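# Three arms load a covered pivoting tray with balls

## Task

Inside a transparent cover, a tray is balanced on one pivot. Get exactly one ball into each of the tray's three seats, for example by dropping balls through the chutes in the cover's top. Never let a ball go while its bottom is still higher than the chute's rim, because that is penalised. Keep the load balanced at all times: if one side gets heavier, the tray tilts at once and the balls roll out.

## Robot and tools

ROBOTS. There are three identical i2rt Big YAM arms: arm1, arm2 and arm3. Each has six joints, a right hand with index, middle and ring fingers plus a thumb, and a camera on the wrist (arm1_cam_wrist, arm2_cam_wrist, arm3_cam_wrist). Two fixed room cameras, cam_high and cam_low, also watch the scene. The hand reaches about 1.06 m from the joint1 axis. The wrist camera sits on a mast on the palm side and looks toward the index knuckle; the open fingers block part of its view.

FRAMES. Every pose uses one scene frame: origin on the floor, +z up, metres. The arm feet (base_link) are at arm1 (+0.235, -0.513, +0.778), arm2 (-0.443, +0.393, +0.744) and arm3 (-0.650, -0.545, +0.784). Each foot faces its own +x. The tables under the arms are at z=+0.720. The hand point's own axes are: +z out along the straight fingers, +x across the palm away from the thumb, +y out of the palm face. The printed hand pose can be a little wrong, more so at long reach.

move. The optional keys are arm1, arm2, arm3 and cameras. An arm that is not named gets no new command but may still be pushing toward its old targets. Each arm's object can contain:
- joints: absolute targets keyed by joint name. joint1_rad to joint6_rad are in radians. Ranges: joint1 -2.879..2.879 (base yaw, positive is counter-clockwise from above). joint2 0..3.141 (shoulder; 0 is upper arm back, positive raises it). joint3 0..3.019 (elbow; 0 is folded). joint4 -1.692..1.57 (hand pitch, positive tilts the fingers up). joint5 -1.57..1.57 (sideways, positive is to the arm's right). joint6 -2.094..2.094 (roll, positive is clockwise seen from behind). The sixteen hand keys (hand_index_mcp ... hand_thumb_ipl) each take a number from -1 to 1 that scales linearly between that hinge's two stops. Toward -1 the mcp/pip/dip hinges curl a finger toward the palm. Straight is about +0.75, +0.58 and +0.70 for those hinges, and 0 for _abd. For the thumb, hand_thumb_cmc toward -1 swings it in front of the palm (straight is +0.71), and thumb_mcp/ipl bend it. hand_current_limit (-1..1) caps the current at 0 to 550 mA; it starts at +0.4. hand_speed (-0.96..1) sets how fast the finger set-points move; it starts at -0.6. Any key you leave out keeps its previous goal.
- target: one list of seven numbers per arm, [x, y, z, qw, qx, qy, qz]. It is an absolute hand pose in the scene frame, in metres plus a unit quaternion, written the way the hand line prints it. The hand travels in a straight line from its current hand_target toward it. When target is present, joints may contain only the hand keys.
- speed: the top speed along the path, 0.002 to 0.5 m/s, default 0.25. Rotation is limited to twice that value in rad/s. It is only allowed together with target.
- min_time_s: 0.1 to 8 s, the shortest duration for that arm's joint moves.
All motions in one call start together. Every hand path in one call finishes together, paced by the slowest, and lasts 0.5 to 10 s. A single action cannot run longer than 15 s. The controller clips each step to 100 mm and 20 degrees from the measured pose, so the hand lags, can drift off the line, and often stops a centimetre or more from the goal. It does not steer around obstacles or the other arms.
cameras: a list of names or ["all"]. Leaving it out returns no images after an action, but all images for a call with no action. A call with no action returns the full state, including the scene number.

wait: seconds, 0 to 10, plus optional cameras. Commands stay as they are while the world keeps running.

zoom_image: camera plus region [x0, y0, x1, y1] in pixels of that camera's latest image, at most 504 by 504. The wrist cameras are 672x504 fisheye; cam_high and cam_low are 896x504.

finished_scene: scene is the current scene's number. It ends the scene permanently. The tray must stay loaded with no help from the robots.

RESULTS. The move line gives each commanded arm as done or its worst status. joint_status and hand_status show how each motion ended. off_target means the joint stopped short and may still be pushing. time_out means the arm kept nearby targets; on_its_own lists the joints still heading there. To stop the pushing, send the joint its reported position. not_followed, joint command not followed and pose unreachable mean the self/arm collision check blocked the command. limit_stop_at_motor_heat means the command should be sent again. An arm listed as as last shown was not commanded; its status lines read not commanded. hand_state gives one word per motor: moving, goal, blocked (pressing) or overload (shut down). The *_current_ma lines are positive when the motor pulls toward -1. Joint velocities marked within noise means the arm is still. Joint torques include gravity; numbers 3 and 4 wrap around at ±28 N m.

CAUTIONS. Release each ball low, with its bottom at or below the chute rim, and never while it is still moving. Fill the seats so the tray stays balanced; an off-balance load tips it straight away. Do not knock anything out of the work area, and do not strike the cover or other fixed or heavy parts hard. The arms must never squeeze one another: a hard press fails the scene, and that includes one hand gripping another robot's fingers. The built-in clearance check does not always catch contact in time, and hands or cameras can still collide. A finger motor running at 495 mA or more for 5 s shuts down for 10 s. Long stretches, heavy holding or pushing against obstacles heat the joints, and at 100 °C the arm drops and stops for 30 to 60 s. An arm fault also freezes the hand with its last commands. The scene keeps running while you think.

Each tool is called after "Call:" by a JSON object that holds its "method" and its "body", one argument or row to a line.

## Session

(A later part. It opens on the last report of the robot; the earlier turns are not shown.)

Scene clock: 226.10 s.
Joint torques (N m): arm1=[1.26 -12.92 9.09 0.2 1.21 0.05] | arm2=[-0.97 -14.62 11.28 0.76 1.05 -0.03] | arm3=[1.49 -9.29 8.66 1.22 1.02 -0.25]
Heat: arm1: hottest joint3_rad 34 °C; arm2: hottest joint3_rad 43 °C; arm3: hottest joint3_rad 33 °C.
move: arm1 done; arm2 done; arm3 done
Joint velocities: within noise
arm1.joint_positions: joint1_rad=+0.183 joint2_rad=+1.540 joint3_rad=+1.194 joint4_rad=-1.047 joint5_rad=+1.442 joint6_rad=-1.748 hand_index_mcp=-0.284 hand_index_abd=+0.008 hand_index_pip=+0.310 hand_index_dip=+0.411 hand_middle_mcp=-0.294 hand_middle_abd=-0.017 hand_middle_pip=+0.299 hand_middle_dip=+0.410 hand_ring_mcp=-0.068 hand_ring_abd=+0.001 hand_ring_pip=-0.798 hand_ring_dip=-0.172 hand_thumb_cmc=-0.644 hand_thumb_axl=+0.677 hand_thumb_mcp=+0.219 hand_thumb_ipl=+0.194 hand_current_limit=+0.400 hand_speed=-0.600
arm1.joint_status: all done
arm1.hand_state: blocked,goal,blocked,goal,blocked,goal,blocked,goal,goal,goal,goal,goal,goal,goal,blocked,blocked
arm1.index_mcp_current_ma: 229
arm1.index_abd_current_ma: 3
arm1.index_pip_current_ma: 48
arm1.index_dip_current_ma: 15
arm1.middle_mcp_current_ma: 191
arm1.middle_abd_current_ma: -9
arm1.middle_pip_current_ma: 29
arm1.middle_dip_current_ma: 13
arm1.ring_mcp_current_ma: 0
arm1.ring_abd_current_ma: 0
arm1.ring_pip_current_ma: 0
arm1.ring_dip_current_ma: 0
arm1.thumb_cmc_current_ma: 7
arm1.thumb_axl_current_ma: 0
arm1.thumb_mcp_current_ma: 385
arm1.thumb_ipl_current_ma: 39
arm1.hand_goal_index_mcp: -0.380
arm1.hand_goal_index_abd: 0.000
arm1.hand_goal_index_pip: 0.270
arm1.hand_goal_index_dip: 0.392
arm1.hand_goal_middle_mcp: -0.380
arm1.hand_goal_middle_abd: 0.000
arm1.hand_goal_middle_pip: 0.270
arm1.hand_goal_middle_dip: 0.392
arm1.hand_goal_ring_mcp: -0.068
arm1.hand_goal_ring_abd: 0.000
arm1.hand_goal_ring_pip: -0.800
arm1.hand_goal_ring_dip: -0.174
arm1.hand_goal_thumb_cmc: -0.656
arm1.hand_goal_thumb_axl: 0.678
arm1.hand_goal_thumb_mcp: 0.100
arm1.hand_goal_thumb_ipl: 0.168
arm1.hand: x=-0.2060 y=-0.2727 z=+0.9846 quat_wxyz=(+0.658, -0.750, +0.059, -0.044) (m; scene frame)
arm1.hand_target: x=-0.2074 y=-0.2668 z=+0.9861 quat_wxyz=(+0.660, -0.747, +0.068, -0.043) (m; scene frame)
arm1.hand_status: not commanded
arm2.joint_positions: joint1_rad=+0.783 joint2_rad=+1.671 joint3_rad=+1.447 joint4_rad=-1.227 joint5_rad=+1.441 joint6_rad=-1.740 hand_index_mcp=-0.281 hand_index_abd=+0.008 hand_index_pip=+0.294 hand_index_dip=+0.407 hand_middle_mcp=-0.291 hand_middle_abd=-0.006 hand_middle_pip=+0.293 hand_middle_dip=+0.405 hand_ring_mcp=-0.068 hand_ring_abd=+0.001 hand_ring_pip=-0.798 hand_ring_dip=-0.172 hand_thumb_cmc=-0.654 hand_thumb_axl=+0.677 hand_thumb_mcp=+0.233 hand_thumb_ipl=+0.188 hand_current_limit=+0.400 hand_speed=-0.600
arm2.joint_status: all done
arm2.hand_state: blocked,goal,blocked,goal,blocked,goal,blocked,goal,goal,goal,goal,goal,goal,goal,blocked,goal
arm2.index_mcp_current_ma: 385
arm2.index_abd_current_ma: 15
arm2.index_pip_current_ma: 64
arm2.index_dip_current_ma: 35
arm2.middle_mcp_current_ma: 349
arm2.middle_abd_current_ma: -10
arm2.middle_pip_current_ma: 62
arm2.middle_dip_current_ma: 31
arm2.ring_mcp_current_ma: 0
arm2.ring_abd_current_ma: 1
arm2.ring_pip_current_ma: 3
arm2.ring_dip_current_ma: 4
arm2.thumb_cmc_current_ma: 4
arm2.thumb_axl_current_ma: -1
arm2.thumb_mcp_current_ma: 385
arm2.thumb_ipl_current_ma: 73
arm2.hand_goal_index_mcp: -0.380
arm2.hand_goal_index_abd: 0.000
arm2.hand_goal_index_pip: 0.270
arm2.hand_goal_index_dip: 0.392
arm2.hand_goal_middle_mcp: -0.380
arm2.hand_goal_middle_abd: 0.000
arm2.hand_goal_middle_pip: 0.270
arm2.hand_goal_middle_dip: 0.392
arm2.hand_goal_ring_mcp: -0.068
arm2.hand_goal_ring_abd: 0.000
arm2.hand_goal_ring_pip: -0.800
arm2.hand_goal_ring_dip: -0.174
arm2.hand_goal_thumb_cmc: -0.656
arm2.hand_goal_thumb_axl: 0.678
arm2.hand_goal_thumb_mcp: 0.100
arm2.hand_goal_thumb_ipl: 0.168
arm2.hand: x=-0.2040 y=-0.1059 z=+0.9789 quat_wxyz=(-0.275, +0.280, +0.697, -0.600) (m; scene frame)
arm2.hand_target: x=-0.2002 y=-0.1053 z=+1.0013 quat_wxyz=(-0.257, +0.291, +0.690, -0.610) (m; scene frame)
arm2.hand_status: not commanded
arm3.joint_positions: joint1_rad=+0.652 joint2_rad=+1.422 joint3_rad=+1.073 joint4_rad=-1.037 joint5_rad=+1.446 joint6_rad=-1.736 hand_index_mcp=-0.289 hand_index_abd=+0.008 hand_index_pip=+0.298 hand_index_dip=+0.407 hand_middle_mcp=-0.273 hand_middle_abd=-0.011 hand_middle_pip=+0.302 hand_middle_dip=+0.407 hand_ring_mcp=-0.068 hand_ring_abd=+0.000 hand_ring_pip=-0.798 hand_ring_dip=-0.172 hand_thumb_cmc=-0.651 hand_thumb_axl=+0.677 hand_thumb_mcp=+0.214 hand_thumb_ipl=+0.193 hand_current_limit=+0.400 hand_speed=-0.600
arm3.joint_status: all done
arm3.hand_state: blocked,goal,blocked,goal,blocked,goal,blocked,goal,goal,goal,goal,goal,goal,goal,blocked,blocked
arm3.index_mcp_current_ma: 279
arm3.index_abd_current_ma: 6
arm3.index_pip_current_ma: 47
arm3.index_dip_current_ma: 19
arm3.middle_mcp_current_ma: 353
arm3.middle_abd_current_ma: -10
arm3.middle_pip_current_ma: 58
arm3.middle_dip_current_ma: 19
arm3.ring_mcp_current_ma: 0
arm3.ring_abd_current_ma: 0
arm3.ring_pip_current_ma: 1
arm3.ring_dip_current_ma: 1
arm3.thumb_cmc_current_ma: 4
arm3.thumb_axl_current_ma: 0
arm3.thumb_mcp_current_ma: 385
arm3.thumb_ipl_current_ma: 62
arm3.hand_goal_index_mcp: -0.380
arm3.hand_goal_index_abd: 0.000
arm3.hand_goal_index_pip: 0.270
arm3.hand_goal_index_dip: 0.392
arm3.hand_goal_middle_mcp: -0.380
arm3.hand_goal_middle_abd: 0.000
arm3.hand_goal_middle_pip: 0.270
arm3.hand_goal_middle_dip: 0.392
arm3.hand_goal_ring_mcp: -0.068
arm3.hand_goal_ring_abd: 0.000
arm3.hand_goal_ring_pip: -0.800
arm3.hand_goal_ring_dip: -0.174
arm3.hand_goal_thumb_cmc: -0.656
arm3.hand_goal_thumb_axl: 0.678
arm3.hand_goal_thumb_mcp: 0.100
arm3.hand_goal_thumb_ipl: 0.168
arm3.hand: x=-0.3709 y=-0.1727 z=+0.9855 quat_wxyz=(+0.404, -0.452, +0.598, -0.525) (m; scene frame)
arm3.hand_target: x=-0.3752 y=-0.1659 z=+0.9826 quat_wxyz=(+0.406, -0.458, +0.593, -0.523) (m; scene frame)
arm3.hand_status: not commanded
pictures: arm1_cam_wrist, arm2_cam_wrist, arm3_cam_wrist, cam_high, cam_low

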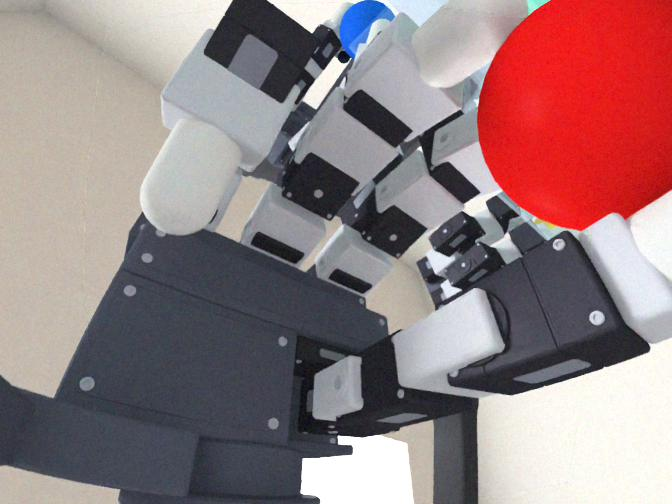

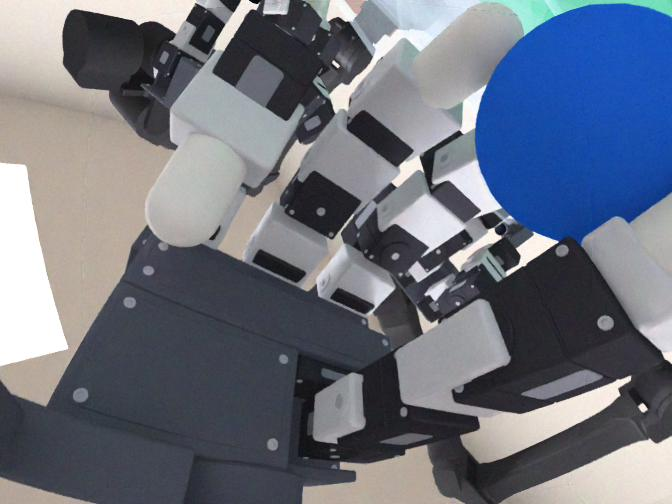

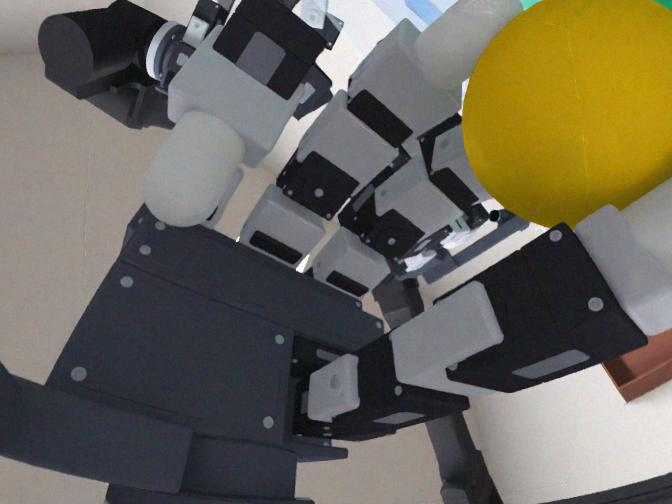

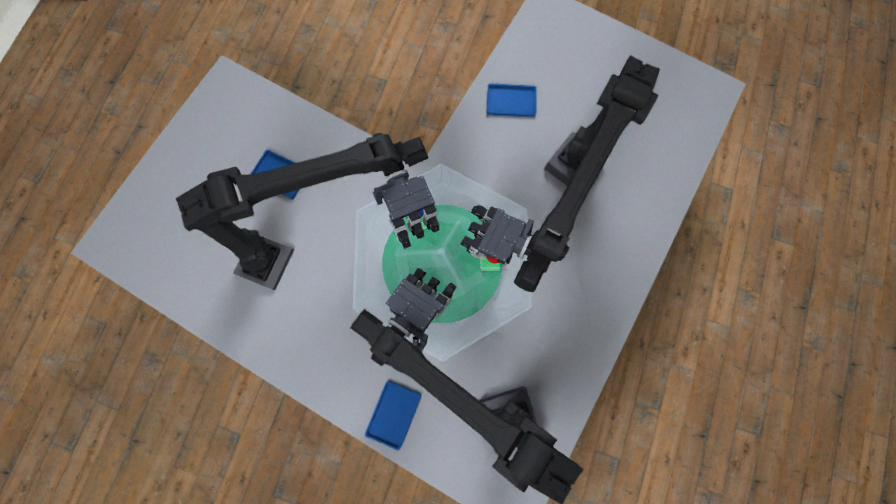

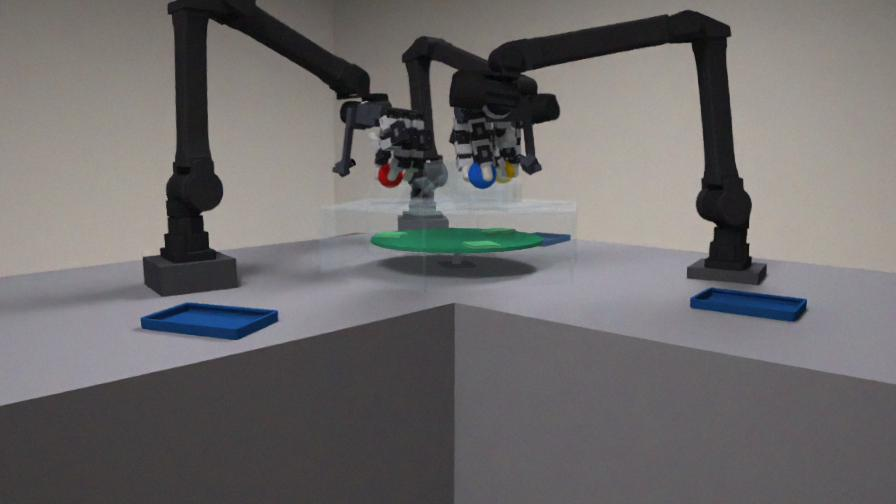

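Call:
{"method": "move", "body": {
  "arm1": {"joints":{"joint1_rad":0.169,"joint2_rad":1.563,"joint3_rad":1.190,"joint4_rad":-1.0085},"min_time_s":1.5},
  "arm2": {"joints":{"joint1_rad":0.772,"joint2_rad":1.69,"joint3_rad":1.441,"joint4_rad":-1.191},"min_time_s":1.5},
  "arm3": {"joints":{"joint1_rad":0.669,"joint2_rad":1.452,"joint3_rad":1.057,"joint4_rad":-0.988},"min_time_s":1.5},
  "cameras": ["all"]
}}

Call:
{"method": "zoom_image", "body": {
  "camera": "cam_low",
  "region": [360, 140, 540, 240]
}}

Scene clock: 247.60 s.
Joint torques (N m): arm1=[1.2 -12.69 8.7 0.21 1.2 0.05] | arm2=[-1.96 -11.81 10.97 0.76 0.96 -0.03] | arm3=[1.49 -8.23 7.9 1.32 0.85 -0.24]
Heat: arm1: hottest joint3_rad 33 °C; arm2: hottest joint3_rad 45 °C; arm3: hottest joint3_rad 34 °C.
move: arm1 done; arm2 done; arm3 done
Joint velocities: within noise
arm1.joint_positions: joint1_rad=+0.179 joint2_rad=+1.553 joint3_rad=+1.187 joint4_rad=-1.021 joint5_rad=+1.442 joint6_rad=-1.748 hand_index_mcp=-0.284 hand_index_abd=+0.008 hand_index_pip=+0.310 hand_index_dip=+0.411 hand_middle_mcp=-0.294 hand_middle_abd=-0.017 hand_middle_pip=+0.299 hand_middle_dip=+0.410 hand_ring_mcp=-0.068 hand_ring_abd=+0.001 hand_ring_pip=-0.798 hand_ring_dip=-0.172 hand_thumb_cmc=-0.644 hand_thumb_axl=+0.677 hand_thumb_mcp=+0.219 hand_thumb_ipl=+0.194 hand_current_limit=+0.400 hand_speed=-0.600
arm1.joint_status: all done
arm1.hand_state: blocked,goal,blocked,goal,blocked,goal,blocked,goal,goal,goal,goal,goal,goal,goal,blocked,blocked
arm1.index_mcp_current_ma: 229
arm1.index_abd_current_ma: 3
arm1.index_pip_current_ma: 48
arm1.index_dip_current_ma: 15
arm1.middle_mcp_current_ma: 191
arm1.middle_abd_current_ma: -9
arm1.middle_pip_current_ma: 29
arm1.middle_dip_current_ma: 13
arm1.ring_mcp_current_ma: 0
arm1.ring_abd_current_ma: 0
arm1.ring_pip_current_ma: 0
arm1.ring_dip_current_ma: 0
arm1.thumb_cmc_current_ma: 7
arm1.thumb_axl_current_ma: 0
arm1.thumb_mcp_current_ma: 385
arm1.thumb_ipl_current_ma: 39
arm1.hand_goal_index_mcp: -0.380
arm1.hand_goal_index_abd: 0.000
arm1.hand_goal_index_pip: 0.270
arm1.hand_goal_index_dip: 0.392
arm1.hand_goal_middle_mcp: -0.380
arm1.hand_goal_middle_abd: 0.000
arm1.hand_goal_middle_pip: 0.270
arm1.hand_goal_middle_dip: 0.392
arm1.hand_goal_ring_mcp: -0.068
arm1.hand_goal_ring_abd: 0.000
arm1.hand_goal_ring_pip: -0.800
arm1.hand_goal_ring_dip: -0.174
arm1.hand_goal_thumb_cmc: -0.656
arm1.hand_goal_thumb_axl: 0.678
arm1.hand_goal_thumb_mcp: 0.100
arm1.hand_goal_thumb_ipl: 0.168
arm1.hand: x=-0.2088 y=-0.2707 z=+0.9770 quat_wxyz=(+0.658, -0.749, +0.062, -0.042) (m; scene frame)
arm1.hand_target: x=-0.2096 y=-0.2648 z=+0.9747 quat_wxyz=(+0.660, -0.747, +0.068, -0.044) (m; scene frame)
arm1.hand_status: not commanded
arm2.joint_positions: joint1_rad=+0.779 joint2_rad=+1.685 joint3_rad=+1.430 joint4_rad=-1.204 joint5_rad=+1.444 joint6_rad=-1.740 hand_index_mcp=-0.283 hand_index_abd=+0.007 hand_index_pip=+0.294 hand_index_dip=+0.407 hand_middle_mcp=-0.293 hand_middle_abd=-0.007 hand_middle_pip=+0.293 hand_middle_dip=+0.405 hand_ring_mcp=-0.068 hand_ring_abd=+0.001 hand_ring_pip=-0.798 hand_ring_dip=-0.172 hand_thumb_cmc=-0.654 hand_thumb_axl=+0.677 hand_thumb_mcp=+0.233 hand_thumb_ipl=+0.190 hand_current_limit=+0.400 hand_speed=-0.600
arm2.joint_status: all done
arm2.hand_state: blocked,goal,blocked,goal,blocked,goal,blocked,goal,goal,goal,goal,goal,goal,goal,blocked,blocked
arm2.index_mcp_current_ma: 385
arm2.index_abd_current_ma: 13
arm2.index_pip_current_ma: 64
arm2.index_dip_current_ma: 35
arm2.middle_mcp_current_ma: 341
arm2.middle_abd_current_ma: -12
arm2.middle_pip_current_ma: 62
arm2.middle_dip_current_ma: 31
arm2.ring_mcp_current_ma: 0
arm2.ring_abd_current_ma: 1
arm2.ring_pip_current_ma: 3
arm2.ring_dip_current_ma: 4
arm2.thumb_cmc_current_ma: 3
arm2.thumb_axl_current_ma: -1
arm2.thumb_mcp_current_ma: 385
arm2.thumb_ipl_current_ma: 82
arm2.hand_goal_index_mcp: -0.380
arm2.hand_goal_index_abd: 0.000
arm2.hand_goal_index_pip: 0.270
arm2.hand_goal_index_dip: 0.392
arm2.hand_goal_middle_mcp: -0.380
arm2.hand_goal_middle_abd: 0.000
arm2.hand_goal_middle_pip: 0.270
arm2.hand_goal_middle_dip: 0.392
arm2.hand_goal_ring_mcp: -0.068
arm2.hand_goal_ring_abd: 0.000
arm2.hand_goal_ring_pip: -0.800
arm2.hand_goal_ring_dip: -0.174
arm2.hand_goal_thumb_cmc: -0.656
arm2.hand_goal_thumb_axl: 0.678
arm2.hand_goal_thumb_mcp: 0.100
arm2.hand_goal_thumb_ipl: 0.168
arm2.hand: x=-0.2057 y=-0.1078 z=+0.9663 quat_wxyz=(-0.279, +0.279, +0.697, -0.599) (m; scene frame)
arm2.hand_target: x=-0.2059 y=-0.1133 z=+0.9687 quat_wxyz=(-0.278, +0.284, +0.694, -0.601) (m; scene frame)
arm2.hand_status: not commanded
arm3.joint_positions: joint1_rad=+0.652 joint2_rad=+1.426 joint3_rad=+1.062 joint4_rad=-1.000 joint5_rad=+1.451 joint6_rad=-1.736 hand_index_mcp=-0.289 hand_index_abd=+0.009 hand_index_pip=+0.299 hand_index_dip=+0.407 hand_middle_mcp=-0.273 hand_middle_abd=-0.014 hand_middle_pip=+0.306 hand_middle_dip=+0.407 hand_ring_mcp=-0.068 hand_ring_abd=+0.000 hand_ring_pip=-0.798 hand_ring_dip=-0.172 hand_thumb_cmc=-0.654 hand_thumb_axl=+0.677 hand_thumb_mcp=+0.210 hand_thumb_ipl=+0.193 hand_current_limit=+0.400 hand_speed=-0.600
arm3.joint_status: all done
arm3.hand_state: blocked,goal,blocked,goal,blocked,goal,blocked,goal,goal,goal,goal,goal,goal,goal,blocked,blocked
arm3.index_mcp_current_ma: 279
arm3.index_abd_current_ma: 7
arm3.index_pip_current_ma: 49
arm3.index_dip_current_ma: 21
arm3.middle_mcp_current_ma: 353
arm3.middle_abd_current_ma: -15
arm3.middle_pip_current_ma: 68
arm3.middle_dip_current_ma: 19
arm3.ring_mcp_current_ma: 0
arm3.ring_abd_current_ma: 0
arm3.ring_pip_current_ma: 1
arm3.ring_dip_current_ma: 1
arm3.thumb_cmc_current_ma: 1
arm3.thumb_axl_current_ma: 0
arm3.thumb_mcp_current_ma: 385
arm3.thumb_ipl_current_ma: 62
arm3.hand_goal_index_mcp: -0.380
arm3.hand_goal_index_abd: 0.000
arm3.hand_goal_index_pip: 0.270
arm3.hand_goal_index_dip: 0.392
arm3.hand_goal_middle_mcp: -0.380
arm3.hand_goal_middle_abd: 0.000
arm3.hand_goal_middle_pip: 0.270
arm3.hand_goal_middle_dip: 0.392
arm3.hand_goal_ring_mcp: -0.068
arm3.hand_goal_ring_abd: 0.000
arm3.hand_goal_ring_pip: -0.800
arm3.hand_goal_ring_dip: -0.174
arm3.hand_goal_thumb_cmc: -0.656
arm3.hand_goal_thumb_axl: 0.678
arm3.hand_goal_thumb_mcp: 0.100
arm3.hand_goal_thumb_ipl: 0.168
arm3.hand: x=-0.3696 y=-0.1697 z=+0.9814 quat_wxyz=(+0.411, -0.445, +0.601, -0.521) (m; scene frame)
arm3.hand_target: x=-0.3760 y=-0.1637 z=+0.9684 quat_wxyz=(+0.407, -0.459, +0.592, -0.523) (m; scene frame)
arm3.hand_status: not commanded
pictures: arm1_cam_wrist, arm2_cam_wrist, arm3_cam_wrist, cam_high, cam_low

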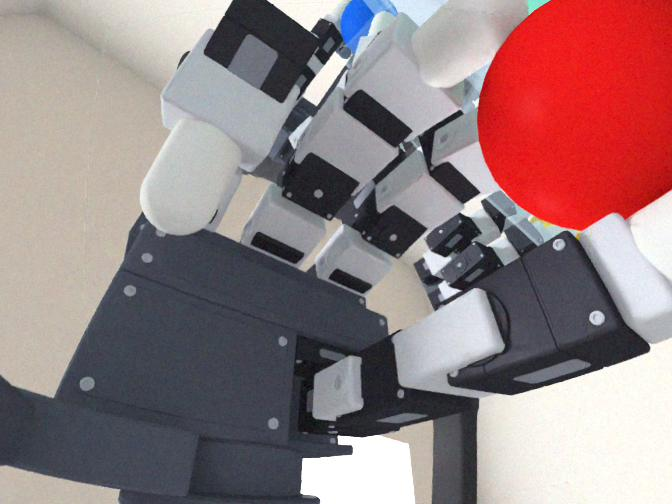

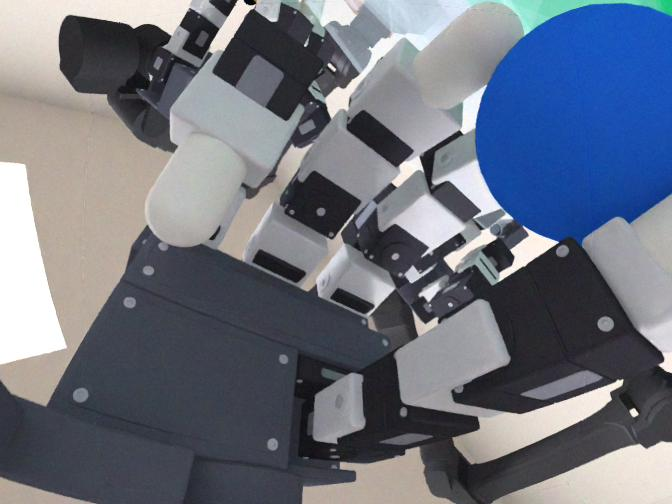

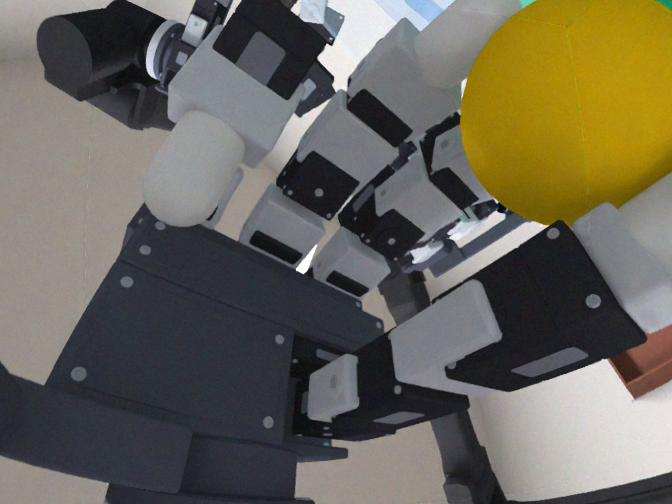

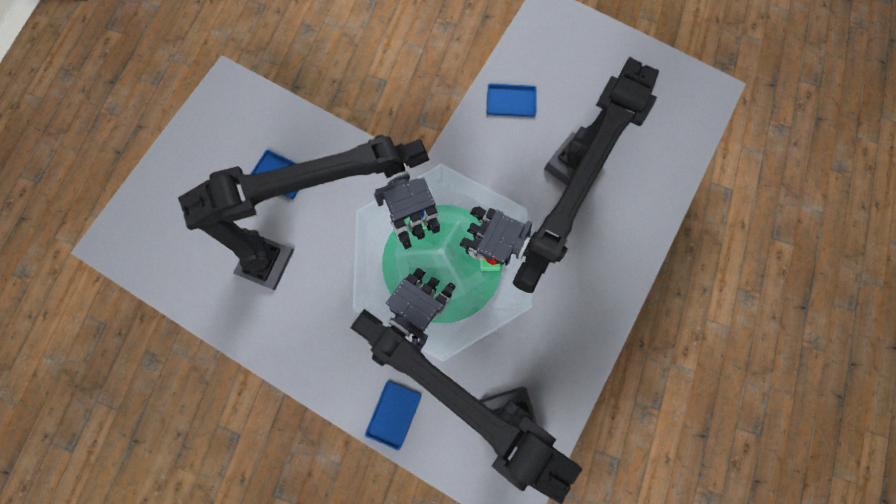

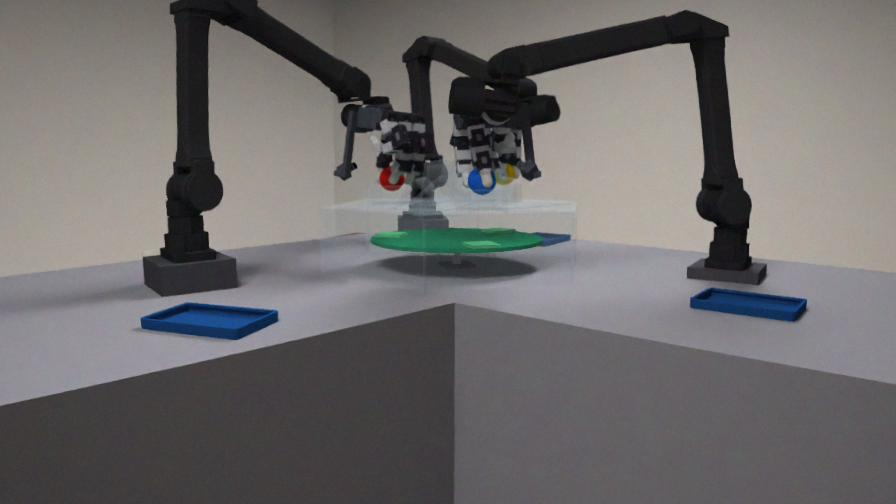

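Scaled by 2.800 from the camera's 896x504 image, which has a finer 1280x720 frame.

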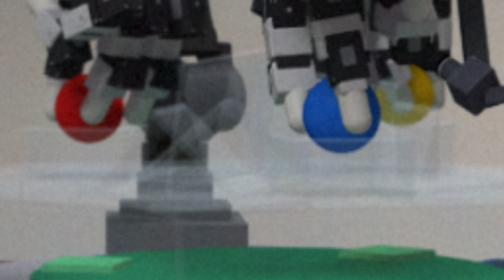

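Call:
{"method": "zoom_image", "body": {
  "camera": "cam_low",
  "region": [450, 158, 530, 203]
}}

Call:
{"method": "zoom_image", "body": {
  "camera": "cam_low",
  "region": [360, 158, 440, 203]
}}

Call:
{"method": "zoom_image", "body": {
  "camera": "cam_high",
  "region": [350, 160, 540, 360]
}}

Call:
{"method": "zoom_image", "body": {
  "camera": "arm3_cam_wrist",
  "region": [372, 0, 672, 260]
}}

Scaled by 6.300 from the camera's 896x504 image, which has a finer 1280x720 frame.

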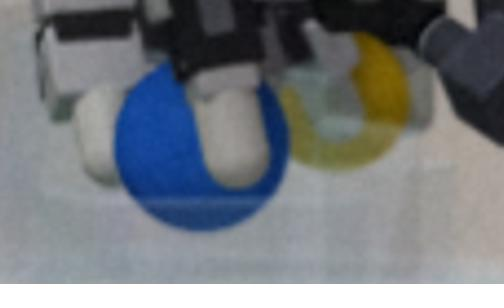

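Scaled by 6.300 from the camera's 896x504 image, which has a finer 1280x720 frame.

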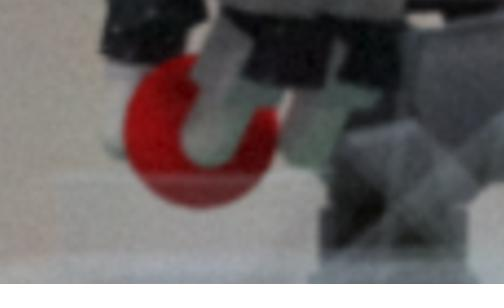

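Scaled by 2.520 from the camera's 896x504 image, which has a finer 1280x720 frame.

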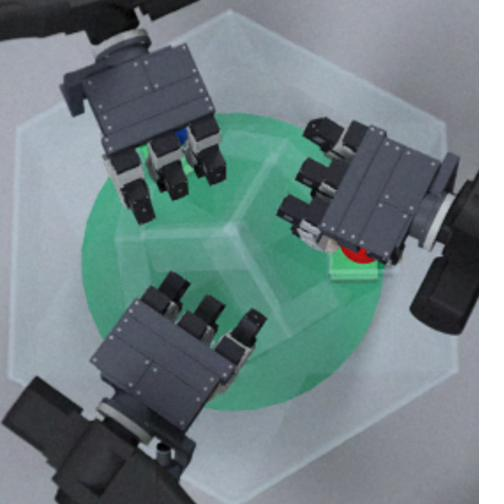

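Scaled by 1.680 from the camera's 672x504 image, which has a finer 960x720 frame.

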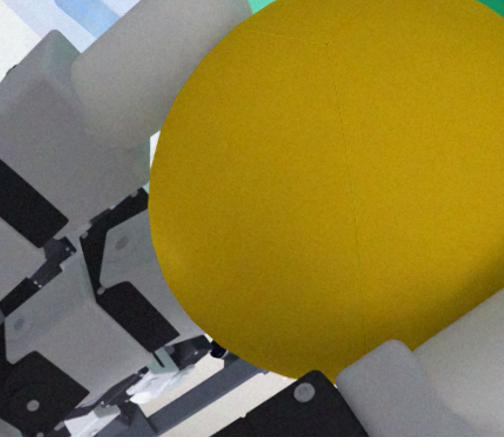

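Call:
{"method": "zoom_image", "body": {
  "camera": "arm3_cam_wrist",
  "region": [420, 180, 560, 270]
}}

Call:
{"method": "zoom_image", "body": {
  "camera": "cam_high",
  "region": [380, 255, 470, 335]
}}

Scaled by 3.600 from the camera's 672x504 image, which has a finer 960x720 frame.

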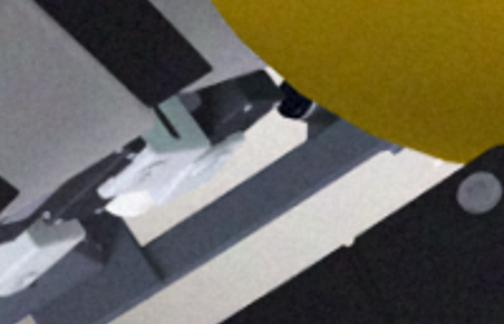

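Scaled by 5.600 from the camera's 896x504 image, which has a finer 1280x720 frame.

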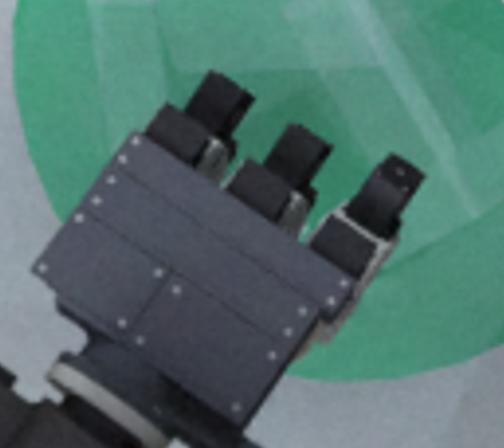

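Call:
{"method": "move", "body": {
  "arm3": {"joints":{"joint1_rad":0.674,"joint2_rad":1.466,"joint3_rad":1.052,"joint4_rad":-0.970},"min_time_s":1.2},
  "arm1": {"joints":{"hand_speed":1}},
  "arm2": {"joints":{"hand_speed":1}},
  "cameras": ["cam_low"]
}}

Call:
{"method": "zoom_image", "body": {
  "camera": "cam_low",
  "region": [450, 158, 530, 203]
}}

Scene clock: 267.33 s.
Joint torques (N m): arm1=[1.2 -12.75 8.75 0.24 1.2 0.05] | arm2=[-1.9 -11.93 10.96 0.79 0.96 -0.04] | arm3=[1.96 -7.82 7.43 1.31 0.59 -0.24]
Heat: arm1: hottest joint3_rad 33 °C; arm2: hottest joint3_rad 45 °C; arm3: hottest joint3_rad 33 °C.
move: arm1 done; arm2 done; arm3 done
Joint velocities: within noise
arm1.joint_positions: joint1_rad=+0.179 joint2_rad=+1.553 joint3_rad=+1.187 joint4_rad=-1.021 joint5_rad=+1.442 joint6_rad=-1.748 hand_index_mcp=-0.284 hand_index_abd=+0.008 hand_index_pip=+0.310 hand_index_dip=+0.411 hand_middle_mcp=-0.294 hand_middle_abd=-0.017 hand_middle_pip=+0.299 hand_middle_dip=+0.410 hand_ring_mcp=-0.068 hand_ring_abd=+0.001 hand_ring_pip=-0.798 hand_ring_dip=-0.172 hand_thumb_cmc=-0.644 hand_thumb_axl=+0.677 hand_thumb_mcp=+0.219 hand_thumb_ipl=+0.194 hand_current_limit=+0.400 hand_speed=+1.000
arm1.joint_status: all done
arm1.hand_state: blocked,goal,blocked,goal,blocked,goal,blocked,goal,goal,goal,goal,goal,goal,goal,blocked,blocked
arm1.index_mcp_current_ma: 229
arm1.index_abd_current_ma: 3
arm1.index_pip_current_ma: 48
arm1.index_dip_current_ma: 15
arm1.middle_mcp_current_ma: 191
arm1.middle_abd_current_ma: -9
arm1.middle_pip_current_ma: 29
arm1.middle_dip_current_ma: 13
arm1.ring_mcp_current_ma: 0
arm1.ring_abd_current_ma: 0
arm1.ring_pip_current_ma: 0
arm1.ring_dip_current_ma: 0
arm1.thumb_cmc_current_ma: 7
arm1.thumb_axl_current_ma: 0
arm1.thumb_mcp_current_ma: 385
arm1.thumb_ipl_current_ma: 39
arm1.hand_goal_index_mcp: -0.380
arm1.hand_goal_index_abd: 0.000
arm1.hand_goal_index_pip: 0.270
arm1.hand_goal_index_dip: 0.392
arm1.hand_goal_middle_mcp: -0.380
arm1.hand_goal_middle_abd: 0.000
arm1.hand_goal_middle_pip: 0.270
arm1.hand_goal_middle_dip: 0.392
arm1.hand_goal_ring_mcp: -0.068
arm1.hand_goal_ring_abd: 0.000
arm1.hand_goal_ring_pip: -0.800
arm1.hand_goal_ring_dip: -0.174
arm1.hand_goal_thumb_cmc: -0.656
arm1.hand_goal_thumb_axl: 0.678
arm1.hand_goal_thumb_mcp: 0.100
arm1.hand_goal_thumb_ipl: 0.168
arm1.hand: x=-0.2088 y=-0.2707 z=+0.9770 quat_wxyz=(+0.658, -0.749, +0.062, -0.042) (m; scene frame)
arm1.hand_target: x=-0.2096 y=-0.2648 z=+0.9747 quat_wxyz=(+0.660, -0.747, +0.068, -0.044) (m; scene frame)
arm1.hand_status: not commanded
arm2.joint_positions: joint1_rad=+0.779 joint2_rad=+1.685 joint3_rad=+1.430 joint4_rad=-1.204 joint5_rad=+1.444 joint6_rad=-1.740 hand_index_mcp=-0.283 hand_index_abd=+0.007 hand_index_pip=+0.294 hand_index_dip=+0.407 hand_middle_mcp=-0.293 hand_middle_abd=-0.007 hand_middle_pip=+0.293 hand_middle_dip=+0.405 hand_ring_mcp=-0.068 hand_ring_abd=+0.001 hand_ring_pip=-0.798 hand_ring_dip=-0.172 hand_thumb_cmc=-0.654 hand_thumb_axl=+0.677 hand_thumb_mcp=+0.233 hand_thumb_ipl=+0.190 hand_current_limit=+0.400 hand_speed=+1.000
arm2.joint_status: all done
arm2.hand_state: blocked,goal,blocked,goal,blocked,goal,blocked,goal,goal,goal,goal,goal,goal,goal,blocked,blocked
arm2.index_mcp_current_ma: 385
arm2.index_abd_current_ma: 13
arm2.index_pip_current_ma: 64
arm2.index_dip_current_ma: 35
arm2.middle_mcp_current_ma: 341
arm2.middle_abd_current_ma: -12
arm2.middle_pip_current_ma: 62
arm2.middle_dip_current_ma: 31
arm2.ring_mcp_current_ma: 0
arm2.ring_abd_current_ma: 1
arm2.ring_pip_current_ma: 3
arm2.ring_dip_current_ma: 4
arm2.thumb_cmc_current_ma: 3
arm2.thumb_axl_current_ma: -1
arm2.thumb_mcp_current_ma: 385
arm2.thumb_ipl_current_ma: 82
arm2.hand_goal_index_mcp: -0.380
arm2.hand_goal_index_abd: 0.000
arm2.hand_goal_index_pip: 0.270
arm2.hand_goal_index_dip: 0.392
arm2.hand_goal_middle_mcp: -0.380
arm2.hand_goal_middle_abd: 0.000
arm2.hand_goal_middle_pip: 0.270
arm2.hand_goal_middle_dip: 0.392
arm2.hand_goal_ring_mcp: -0.068
arm2.hand_goal_ring_abd: 0.000
arm2.hand_goal_ring_pip: -0.800
arm2.hand_goal_ring_dip: -0.174
arm2.hand_goal_thumb_cmc: -0.656
arm2.hand_goal_thumb_axl: 0.678
arm2.hand_goal_thumb_mcp: 0.100
arm2.hand_goal_thumb_ipl: 0.168
arm2.hand: x=-0.2057 y=-0.1078 z=+0.9663 quat_wxyz=(-0.279, +0.279, +0.697, -0.599) (m; scene frame)
arm2.hand_target: x=-0.2059 y=-0.1133 z=+0.9687 quat_wxyz=(-0.278, +0.284, +0.694, -0.601) (m; scene frame)
arm2.hand_status: not commanded
arm3.joint_positions: joint1_rad=+0.652 joint2_rad=+1.434 joint3_rad=+1.062 joint4_rad=-0.982 joint5_rad=+1.457 joint6_rad=-1.737 hand_index_mcp=-0.289 hand_index_abd=+0.011 hand_index_pip=+0.301 hand_index_dip=+0.409 hand_middle_mcp=-0.273 hand_middle_abd=-0.018 hand_middle_pip=+0.314 hand_middle_dip=+0.409 hand_ring_mcp=-0.068 hand_ring_abd=+0.000 hand_ring_pip=-0.798 hand_ring_dip=-0.172 hand_thumb_cmc=-0.658 hand_thumb_axl=+0.677 hand_thumb_mcp=+0.203 hand_thumb_ipl=+0.193 hand_current_limit=+0.400 hand_speed=-0.600
arm3.joint_status: all done
arm3.hand_state: blocked,goal,blocked,goal,blocked,goal,blocked,goal,goal,goal,goal,goal,goal,goal,blocked,blocked
arm3.index_mcp_current_ma: 279
arm3.index_abd_current_ma: 10
arm3.index_pip_current_ma: 56
arm3.index_dip_current_ma: 23
arm3.middle_mcp_current_ma: 353
arm3.middle_abd_current_ma: -21
arm3.middle_pip_current_ma: 92
arm3.middle_dip_current_ma: 24
arm3.ring_mcp_current_ma: 0
arm3.ring_abd_current_ma: 0
arm3.ring_pip_current_ma: 1
arm3.ring_dip_current_ma: 1
arm3.thumb_cmc_current_ma: -1
arm3.thumb_axl_current_ma: 0
arm3.thumb_mcp_current_ma: 385
arm3.thumb_ipl_current_ma: 62
arm3.hand_goal_index_mcp: -0.380
arm3.hand_goal_index_abd: 0.000
arm3.hand_goal_index_pip: 0.270
arm3.hand_goal_index_dip: 0.392
arm3.hand_goal_middle_mcp: -0.380
arm3.hand_goal_middle_abd: 0.000
arm3.hand_goal_middle_pip: 0.270
arm3.hand_goal_middle_dip: 0.392
arm3.hand_goal_ring_mcp: -0.068
arm3.hand_goal_ring_abd: 0.000
arm3.hand_goal_ring_pip: -0.800
arm3.hand_goal_ring_dip: -0.174
arm3.hand_goal_thumb_cmc: -0.656
arm3.hand_goal_thumb_axl: 0.678
arm3.hand_goal_thumb_mcp: 0.100
arm3.hand_goal_thumb_ipl: 0.168
arm3.hand: x=-0.3679 y=-0.1666 z=+0.9799 quat_wxyz=(+0.415, -0.441, +0.601, -0.522) (m; scene frame)
arm3.hand_target: x=-0.3772 y=-0.1602 z=+0.9612 quat_wxyz=(+0.408, -0.461, +0.590, -0.522) (m; scene frame)
arm3.hand_status: not commanded
pictures: cam_low

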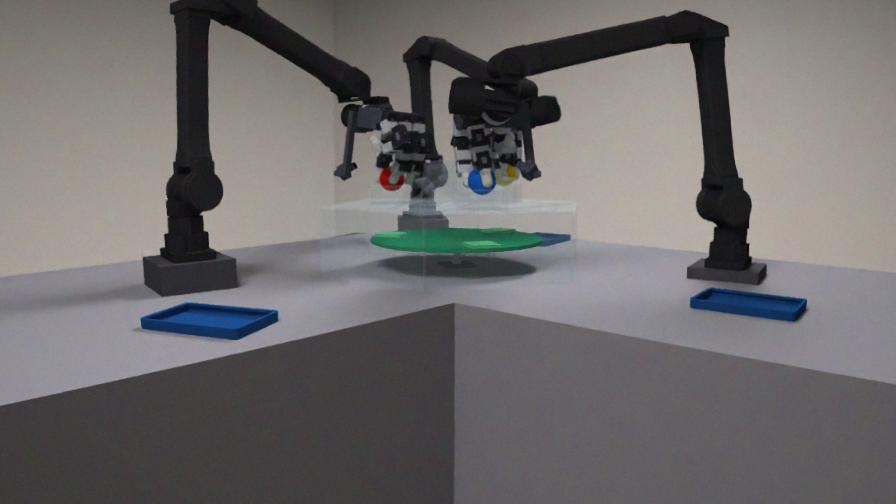

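Scaled by 6.300 from the camera's 896x504 image, which has a finer 1280x720 frame.

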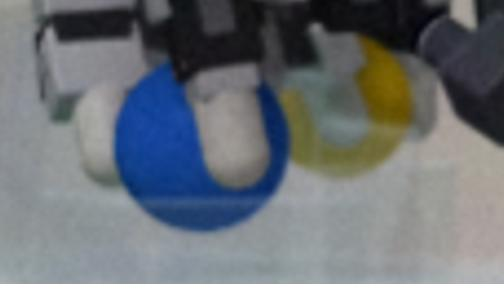

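Call:
{"method": "zoom_image", "body": {
  "camera": "cam_low",
  "region": [360, 150, 580, 290]
}}

Call:
{"method": "zoom_image", "body": {
  "camera": "cam_low",
  "region": [450, 210, 550, 260]
}}

Scaled by 2.291 from the camera's 896x504 image, which has a finer 1280x720 frame.

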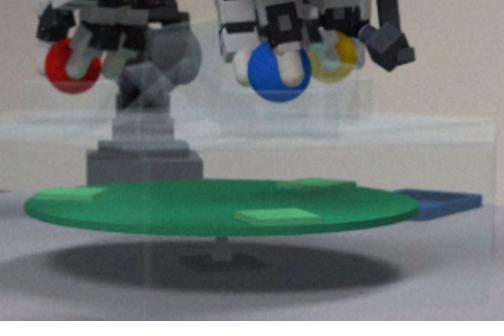

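Scaled by 5.040 from the camera's 896x504 image, which has a finer 1280x720 frame.

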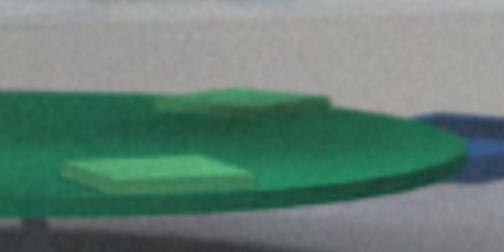

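Call:
{"method": "zoom_image", "body": {
  "camera": "cam_low",
  "region": [470, 170, 530, 215]
}}

Call:
{"method": "zoom_image", "body": {
  "camera": "cam_low",
  "region": [440, 165, 540, 215]
}}

Scaled by 8.400 from the camera's 896x504 image, which has a finer 1280x720 frame.

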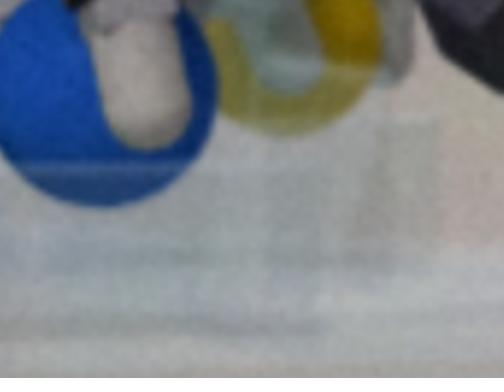

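Scaled by 5.040 from the camera's 896x504 image, which has a finer 1280x720 frame.

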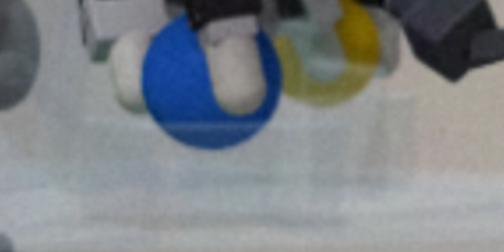

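Call:
{"method": "move", "body": {
  "cameras": ["cam_high"]
}}

Call:
{"method": "zoom_image", "body": {
  "camera": "cam_high",
  "region": [470, 220, 540, 290]
}}

Call:
{"method": "zoom_image", "body": {
  "camera": "cam_high",
  "region": [370, 170, 460, 260]
}}

Call:
{"method": "zoom_image", "body": {
  "camera": "cam_high",
  "region": [370, 240, 510, 340]
}}

Scene clock: 308.80 s.
Joint torques (N m): arm1=[1.14 -12.57 8.73 0.25 1.2 0.05] | arm2=[-2.08 -11.93 10.97 0.79 0.96 -0.03] | arm3=[1.96 -7.71 7.42 1.28 0.6 -0.23]
Heat: arm1: hottest joint3_rad 33 °C; arm2: hottest joint3_rad 45 °C; arm3: hottest joint3_rad 32 °C.
Joint velocities: within noise
arm1.joint_positions: joint1_rad=+0.179 joint2_rad=+1.553 joint3_rad=+1.187 joint4_rad=-1.021 joint5_rad=+1.442 joint6_rad=-1.748 hand_index_mcp=-0.284 hand_index_abd=+0.008 hand_index_pip=+0.310 hand_index_dip=+0.411 hand_middle_mcp=-0.294 hand_middle_abd=-0.017 hand_middle_pip=+0.299 hand_middle_dip=+0.410 hand_ring_mcp=-0.068 hand_ring_abd=+0.001 hand_ring_pip=-0.798 hand_ring_dip=-0.172 hand_thumb_cmc=-0.644 hand_thumb_axl=+0.677 hand_thumb_mcp=+0.219 hand_thumb_ipl=+0.194 hand_current_limit=+0.400 hand_speed=+1.000
arm1.joint_status: all done
arm1.hand_state: blocked,goal,blocked,goal,blocked,goal,blocked,goal,goal,goal,goal,goal,goal,goal,blocked,blocked
arm1.index_mcp_current_ma: 229
arm1.index_abd_current_ma: 3
arm1.index_pip_current_ma: 48
arm1.index_dip_current_ma: 15
arm1.middle_mcp_current_ma: 191
arm1.middle_abd_current_ma: -9
arm1.middle_pip_current_ma: 29
arm1.middle_dip_current_ma: 13
arm1.ring_mcp_current_ma: 0
arm1.ring_abd_current_ma: 0
arm1.ring_pip_current_ma: 0
arm1.ring_dip_current_ma: 0
arm1.thumb_cmc_current_ma: 7
arm1.thumb_axl_current_ma: 0
arm1.thumb_mcp_current_ma: 385
arm1.thumb_ipl_current_ma: 39
arm1.hand_goal_index_mcp: -0.380
arm1.hand_goal_index_abd: 0.000
arm1.hand_goal_index_pip: 0.270
arm1.hand_goal_index_dip: 0.392
arm1.hand_goal_middle_mcp: -0.380
arm1.hand_goal_middle_abd: 0.000
arm1.hand_goal_middle_pip: 0.270
arm1.hand_goal_middle_dip: 0.392
arm1.hand_goal_ring_mcp: -0.068
arm1.hand_goal_ring_abd: 0.000
arm1.hand_goal_ring_pip: -0.800
arm1.hand_goal_ring_dip: -0.174
arm1.hand_goal_thumb_cmc: -0.656
arm1.hand_goal_thumb_axl: 0.678
arm1.hand_goal_thumb_mcp: 0.100
arm1.hand_goal_thumb_ipl: 0.168
arm1.hand: x=-0.2088 y=-0.2707 z=+0.9770 quat_wxyz=(+0.658, -0.749, +0.062, -0.042) (m; scene frame)
arm1.hand_target: x=-0.2096 y=-0.2648 z=+0.9747 quat_wxyz=(+0.660, -0.747, +0.068, -0.044) (m; scene frame)
arm1.hand_status: not commanded
arm2.joint_positions: joint1_rad=+0.779 joint2_rad=+1.685 joint3_rad=+1.430 joint4_rad=-1.204 joint5_rad=+1.444 joint6_rad=-1.740 hand_index_mcp=-0.283 hand_index_abd=+0.007 hand_index_pip=+0.294 hand_index_dip=+0.407 hand_middle_mcp=-0.293 hand_middle_abd=-0.007 hand_middle_pip=+0.293 hand_middle_dip=+0.405 hand_ring_mcp=-0.068 hand_ring_abd=+0.001 hand_ring_pip=-0.798 hand_ring_dip=-0.172 hand_thumb_cmc=-0.654 hand_thumb_axl=+0.677 hand_thumb_mcp=+0.233 hand_thumb_ipl=+0.190 hand_current_limit=+0.400 hand_speed=+1.000
arm2.joint_status: all done
arm2.hand_state: blocked,goal,blocked,goal,blocked,goal,blocked,goal,goal,goal,goal,goal,goal,goal,blocked,blocked
arm2.index_mcp_current_ma: 385
arm2.index_abd_current_ma: 13
arm2.index_pip_current_ma: 64
arm2.index_dip_current_ma: 35
arm2.middle_mcp_current_ma: 341
arm2.middle_abd_current_ma: -12
arm2.middle_pip_current_ma: 62
arm2.middle_dip_current_ma: 31
arm2.ring_mcp_current_ma: 0
arm2.ring_abd_current_ma: 1
arm2.ring_pip_current_ma: 3
arm2.ring_dip_current_ma: 4
arm2.thumb_cmc_current_ma: 3
arm2.thumb_axl_current_ma: -1
arm2.thumb_mcp_current_ma: 385
arm2.thumb_ipl_current_ma: 82
arm2.hand_goal_index_mcp: -0.380
arm2.hand_goal_index_abd: 0.000
arm2.hand_goal_index_pip: 0.270
arm2.hand_goal_index_dip: 0.392
arm2.hand_goal_middle_mcp: -0.380
arm2.hand_goal_middle_abd: 0.000
arm2.hand_goal_middle_pip: 0.270
arm2.hand_goal_middle_dip: 0.392
arm2.hand_goal_ring_mcp: -0.068
arm2.hand_goal_ring_abd: 0.000
arm2.hand_goal_ring_pip: -0.800
arm2.hand_goal_ring_dip: -0.174
arm2.hand_goal_thumb_cmc: -0.656
arm2.hand_goal_thumb_axl: 0.678
arm2.hand_goal_thumb_mcp: 0.100
arm2.hand_goal_thumb_ipl: 0.168
arm2.hand: x=-0.2057 y=-0.1078 z=+0.9663 quat_wxyz=(-0.279, +0.279, +0.697, -0.599) (m; scene frame)
arm2.hand_target: x=-0.2059 y=-0.1133 z=+0.9687 quat_wxyz=(-0.278, +0.284, +0.694, -0.601) (m; scene frame)
arm2.hand_status: not commanded
arm3.joint_positions: joint1_rad=+0.652 joint2_rad=+1.434 joint3_rad=+1.062 joint4_rad=-0.982 joint5_rad=+1.457 joint6_rad=-1.737 hand_index_mcp=-0.289 hand_index_abd=+0.011 hand_index_pip=+0.301 hand_index_dip=+0.409 hand_middle_mcp=-0.273 hand_middle_abd=-0.018 hand_middle_pip=+0.314 hand_middle_dip=+0.409 hand_ring_mcp=-0.068 hand_ring_abd=+0.000 hand_ring_pip=-0.798 hand_ring_dip=-0.172 hand_thumb_cmc=-0.658 hand_thumb_axl=+0.677 hand_thumb_mcp=+0.203 hand_thumb_ipl=+0.193 hand_current_limit=+0.400 hand_speed=-0.600
arm3.joint_status: all done
arm3.hand_state: blocked,goal,blocked,goal,blocked,goal,blocked,goal,goal,goal,goal,goal,goal,goal,blocked,blocked
arm3.index_mcp_current_ma: 279
arm3.index_abd_current_ma: 10
arm3.index_pip_current_ma: 56
arm3.index_dip_current_ma: 23
arm3.middle_mcp_current_ma: 353
arm3.middle_abd_current_ma: -21
arm3.middle_pip_current_ma: 92
arm3.middle_dip_current_ma: 24
arm3.ring_mcp_current_ma: 0
arm3.ring_abd_current_ma: 0
arm3.ring_pip_current_ma: 1
arm3.ring_dip_current_ma: 1
arm3.thumb_cmc_current_ma: -1
arm3.thumb_axl_current_ma: 0
arm3.thumb_mcp_current_ma: 385
arm3.thumb_ipl_current_ma: 62
arm3.hand_goal_index_mcp: -0.380
arm3.hand_goal_index_abd: 0.000
arm3.hand_goal_index_pip: 0.270
arm3.hand_goal_index_dip: 0.392
arm3.hand_goal_middle_mcp: -0.380
arm3.hand_goal_middle_abd: 0.000
arm3.hand_goal_middle_pip: 0.270
arm3.hand_goal_middle_dip: 0.392
arm3.hand_goal_ring_mcp: -0.068
arm3.hand_goal_ring_abd: 0.000
arm3.hand_goal_ring_pip: -0.800
arm3.hand_goal_ring_dip: -0.174
arm3.hand_goal_thumb_cmc: -0.656
arm3.hand_goal_thumb_axl: 0.678
arm3.hand_goal_thumb_mcp: 0.100
arm3.hand_goal_thumb_ipl: 0.168
arm3.hand: x=-0.3679 y=-0.1666 z=+0.9799 quat_wxyz=(+0.415, -0.441, +0.601, -0.522) (m; scene frame)
arm3.hand_target: x=-0.3772 y=-0.1602 z=+0.9612 quat_wxyz=(+0.408, -0.461, +0.590, -0.522) (m; scene frame)
arm3.hand_status: not commanded
pictures: cam_high

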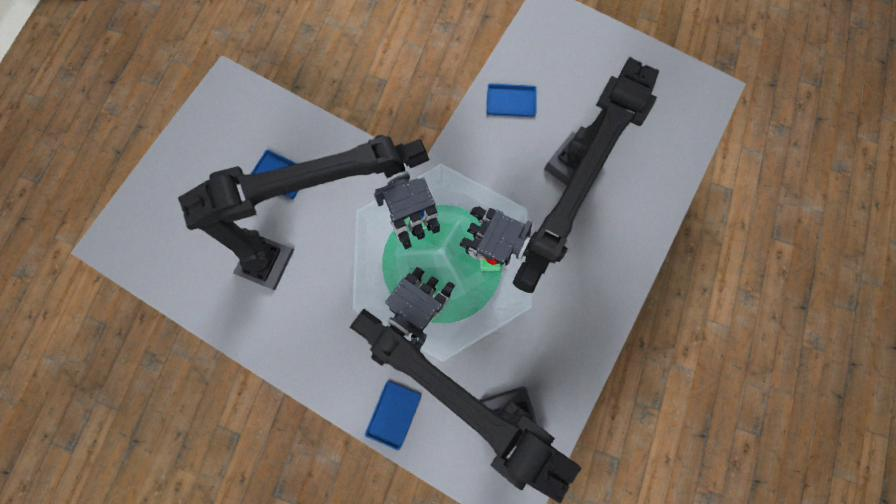

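Scaled by 7.200 from the camera's 896x504 image, which has a finer 1280x720 frame.

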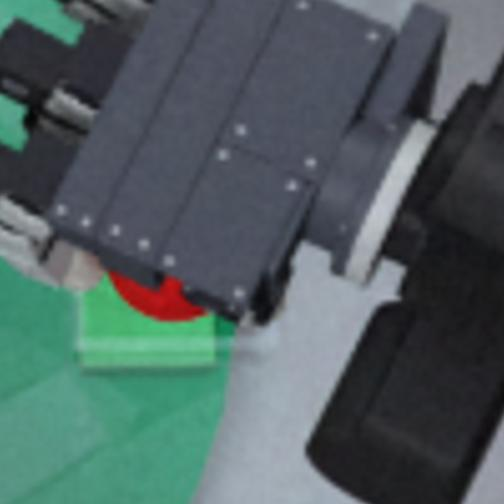

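Scaled by 5.600 from the camera's 896x504 image, which has a finer 1280x720 frame.

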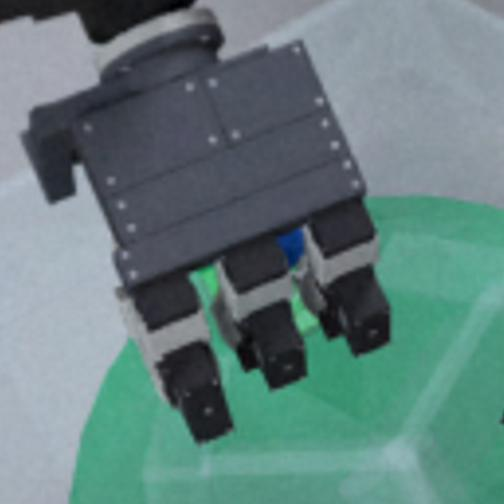

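Scaled by 3.600 from the camera's 896x504 image, which has a finer 1280x720 frame.

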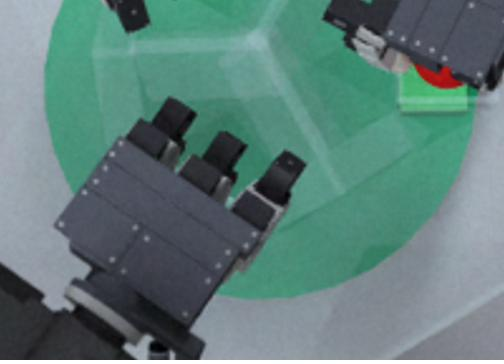

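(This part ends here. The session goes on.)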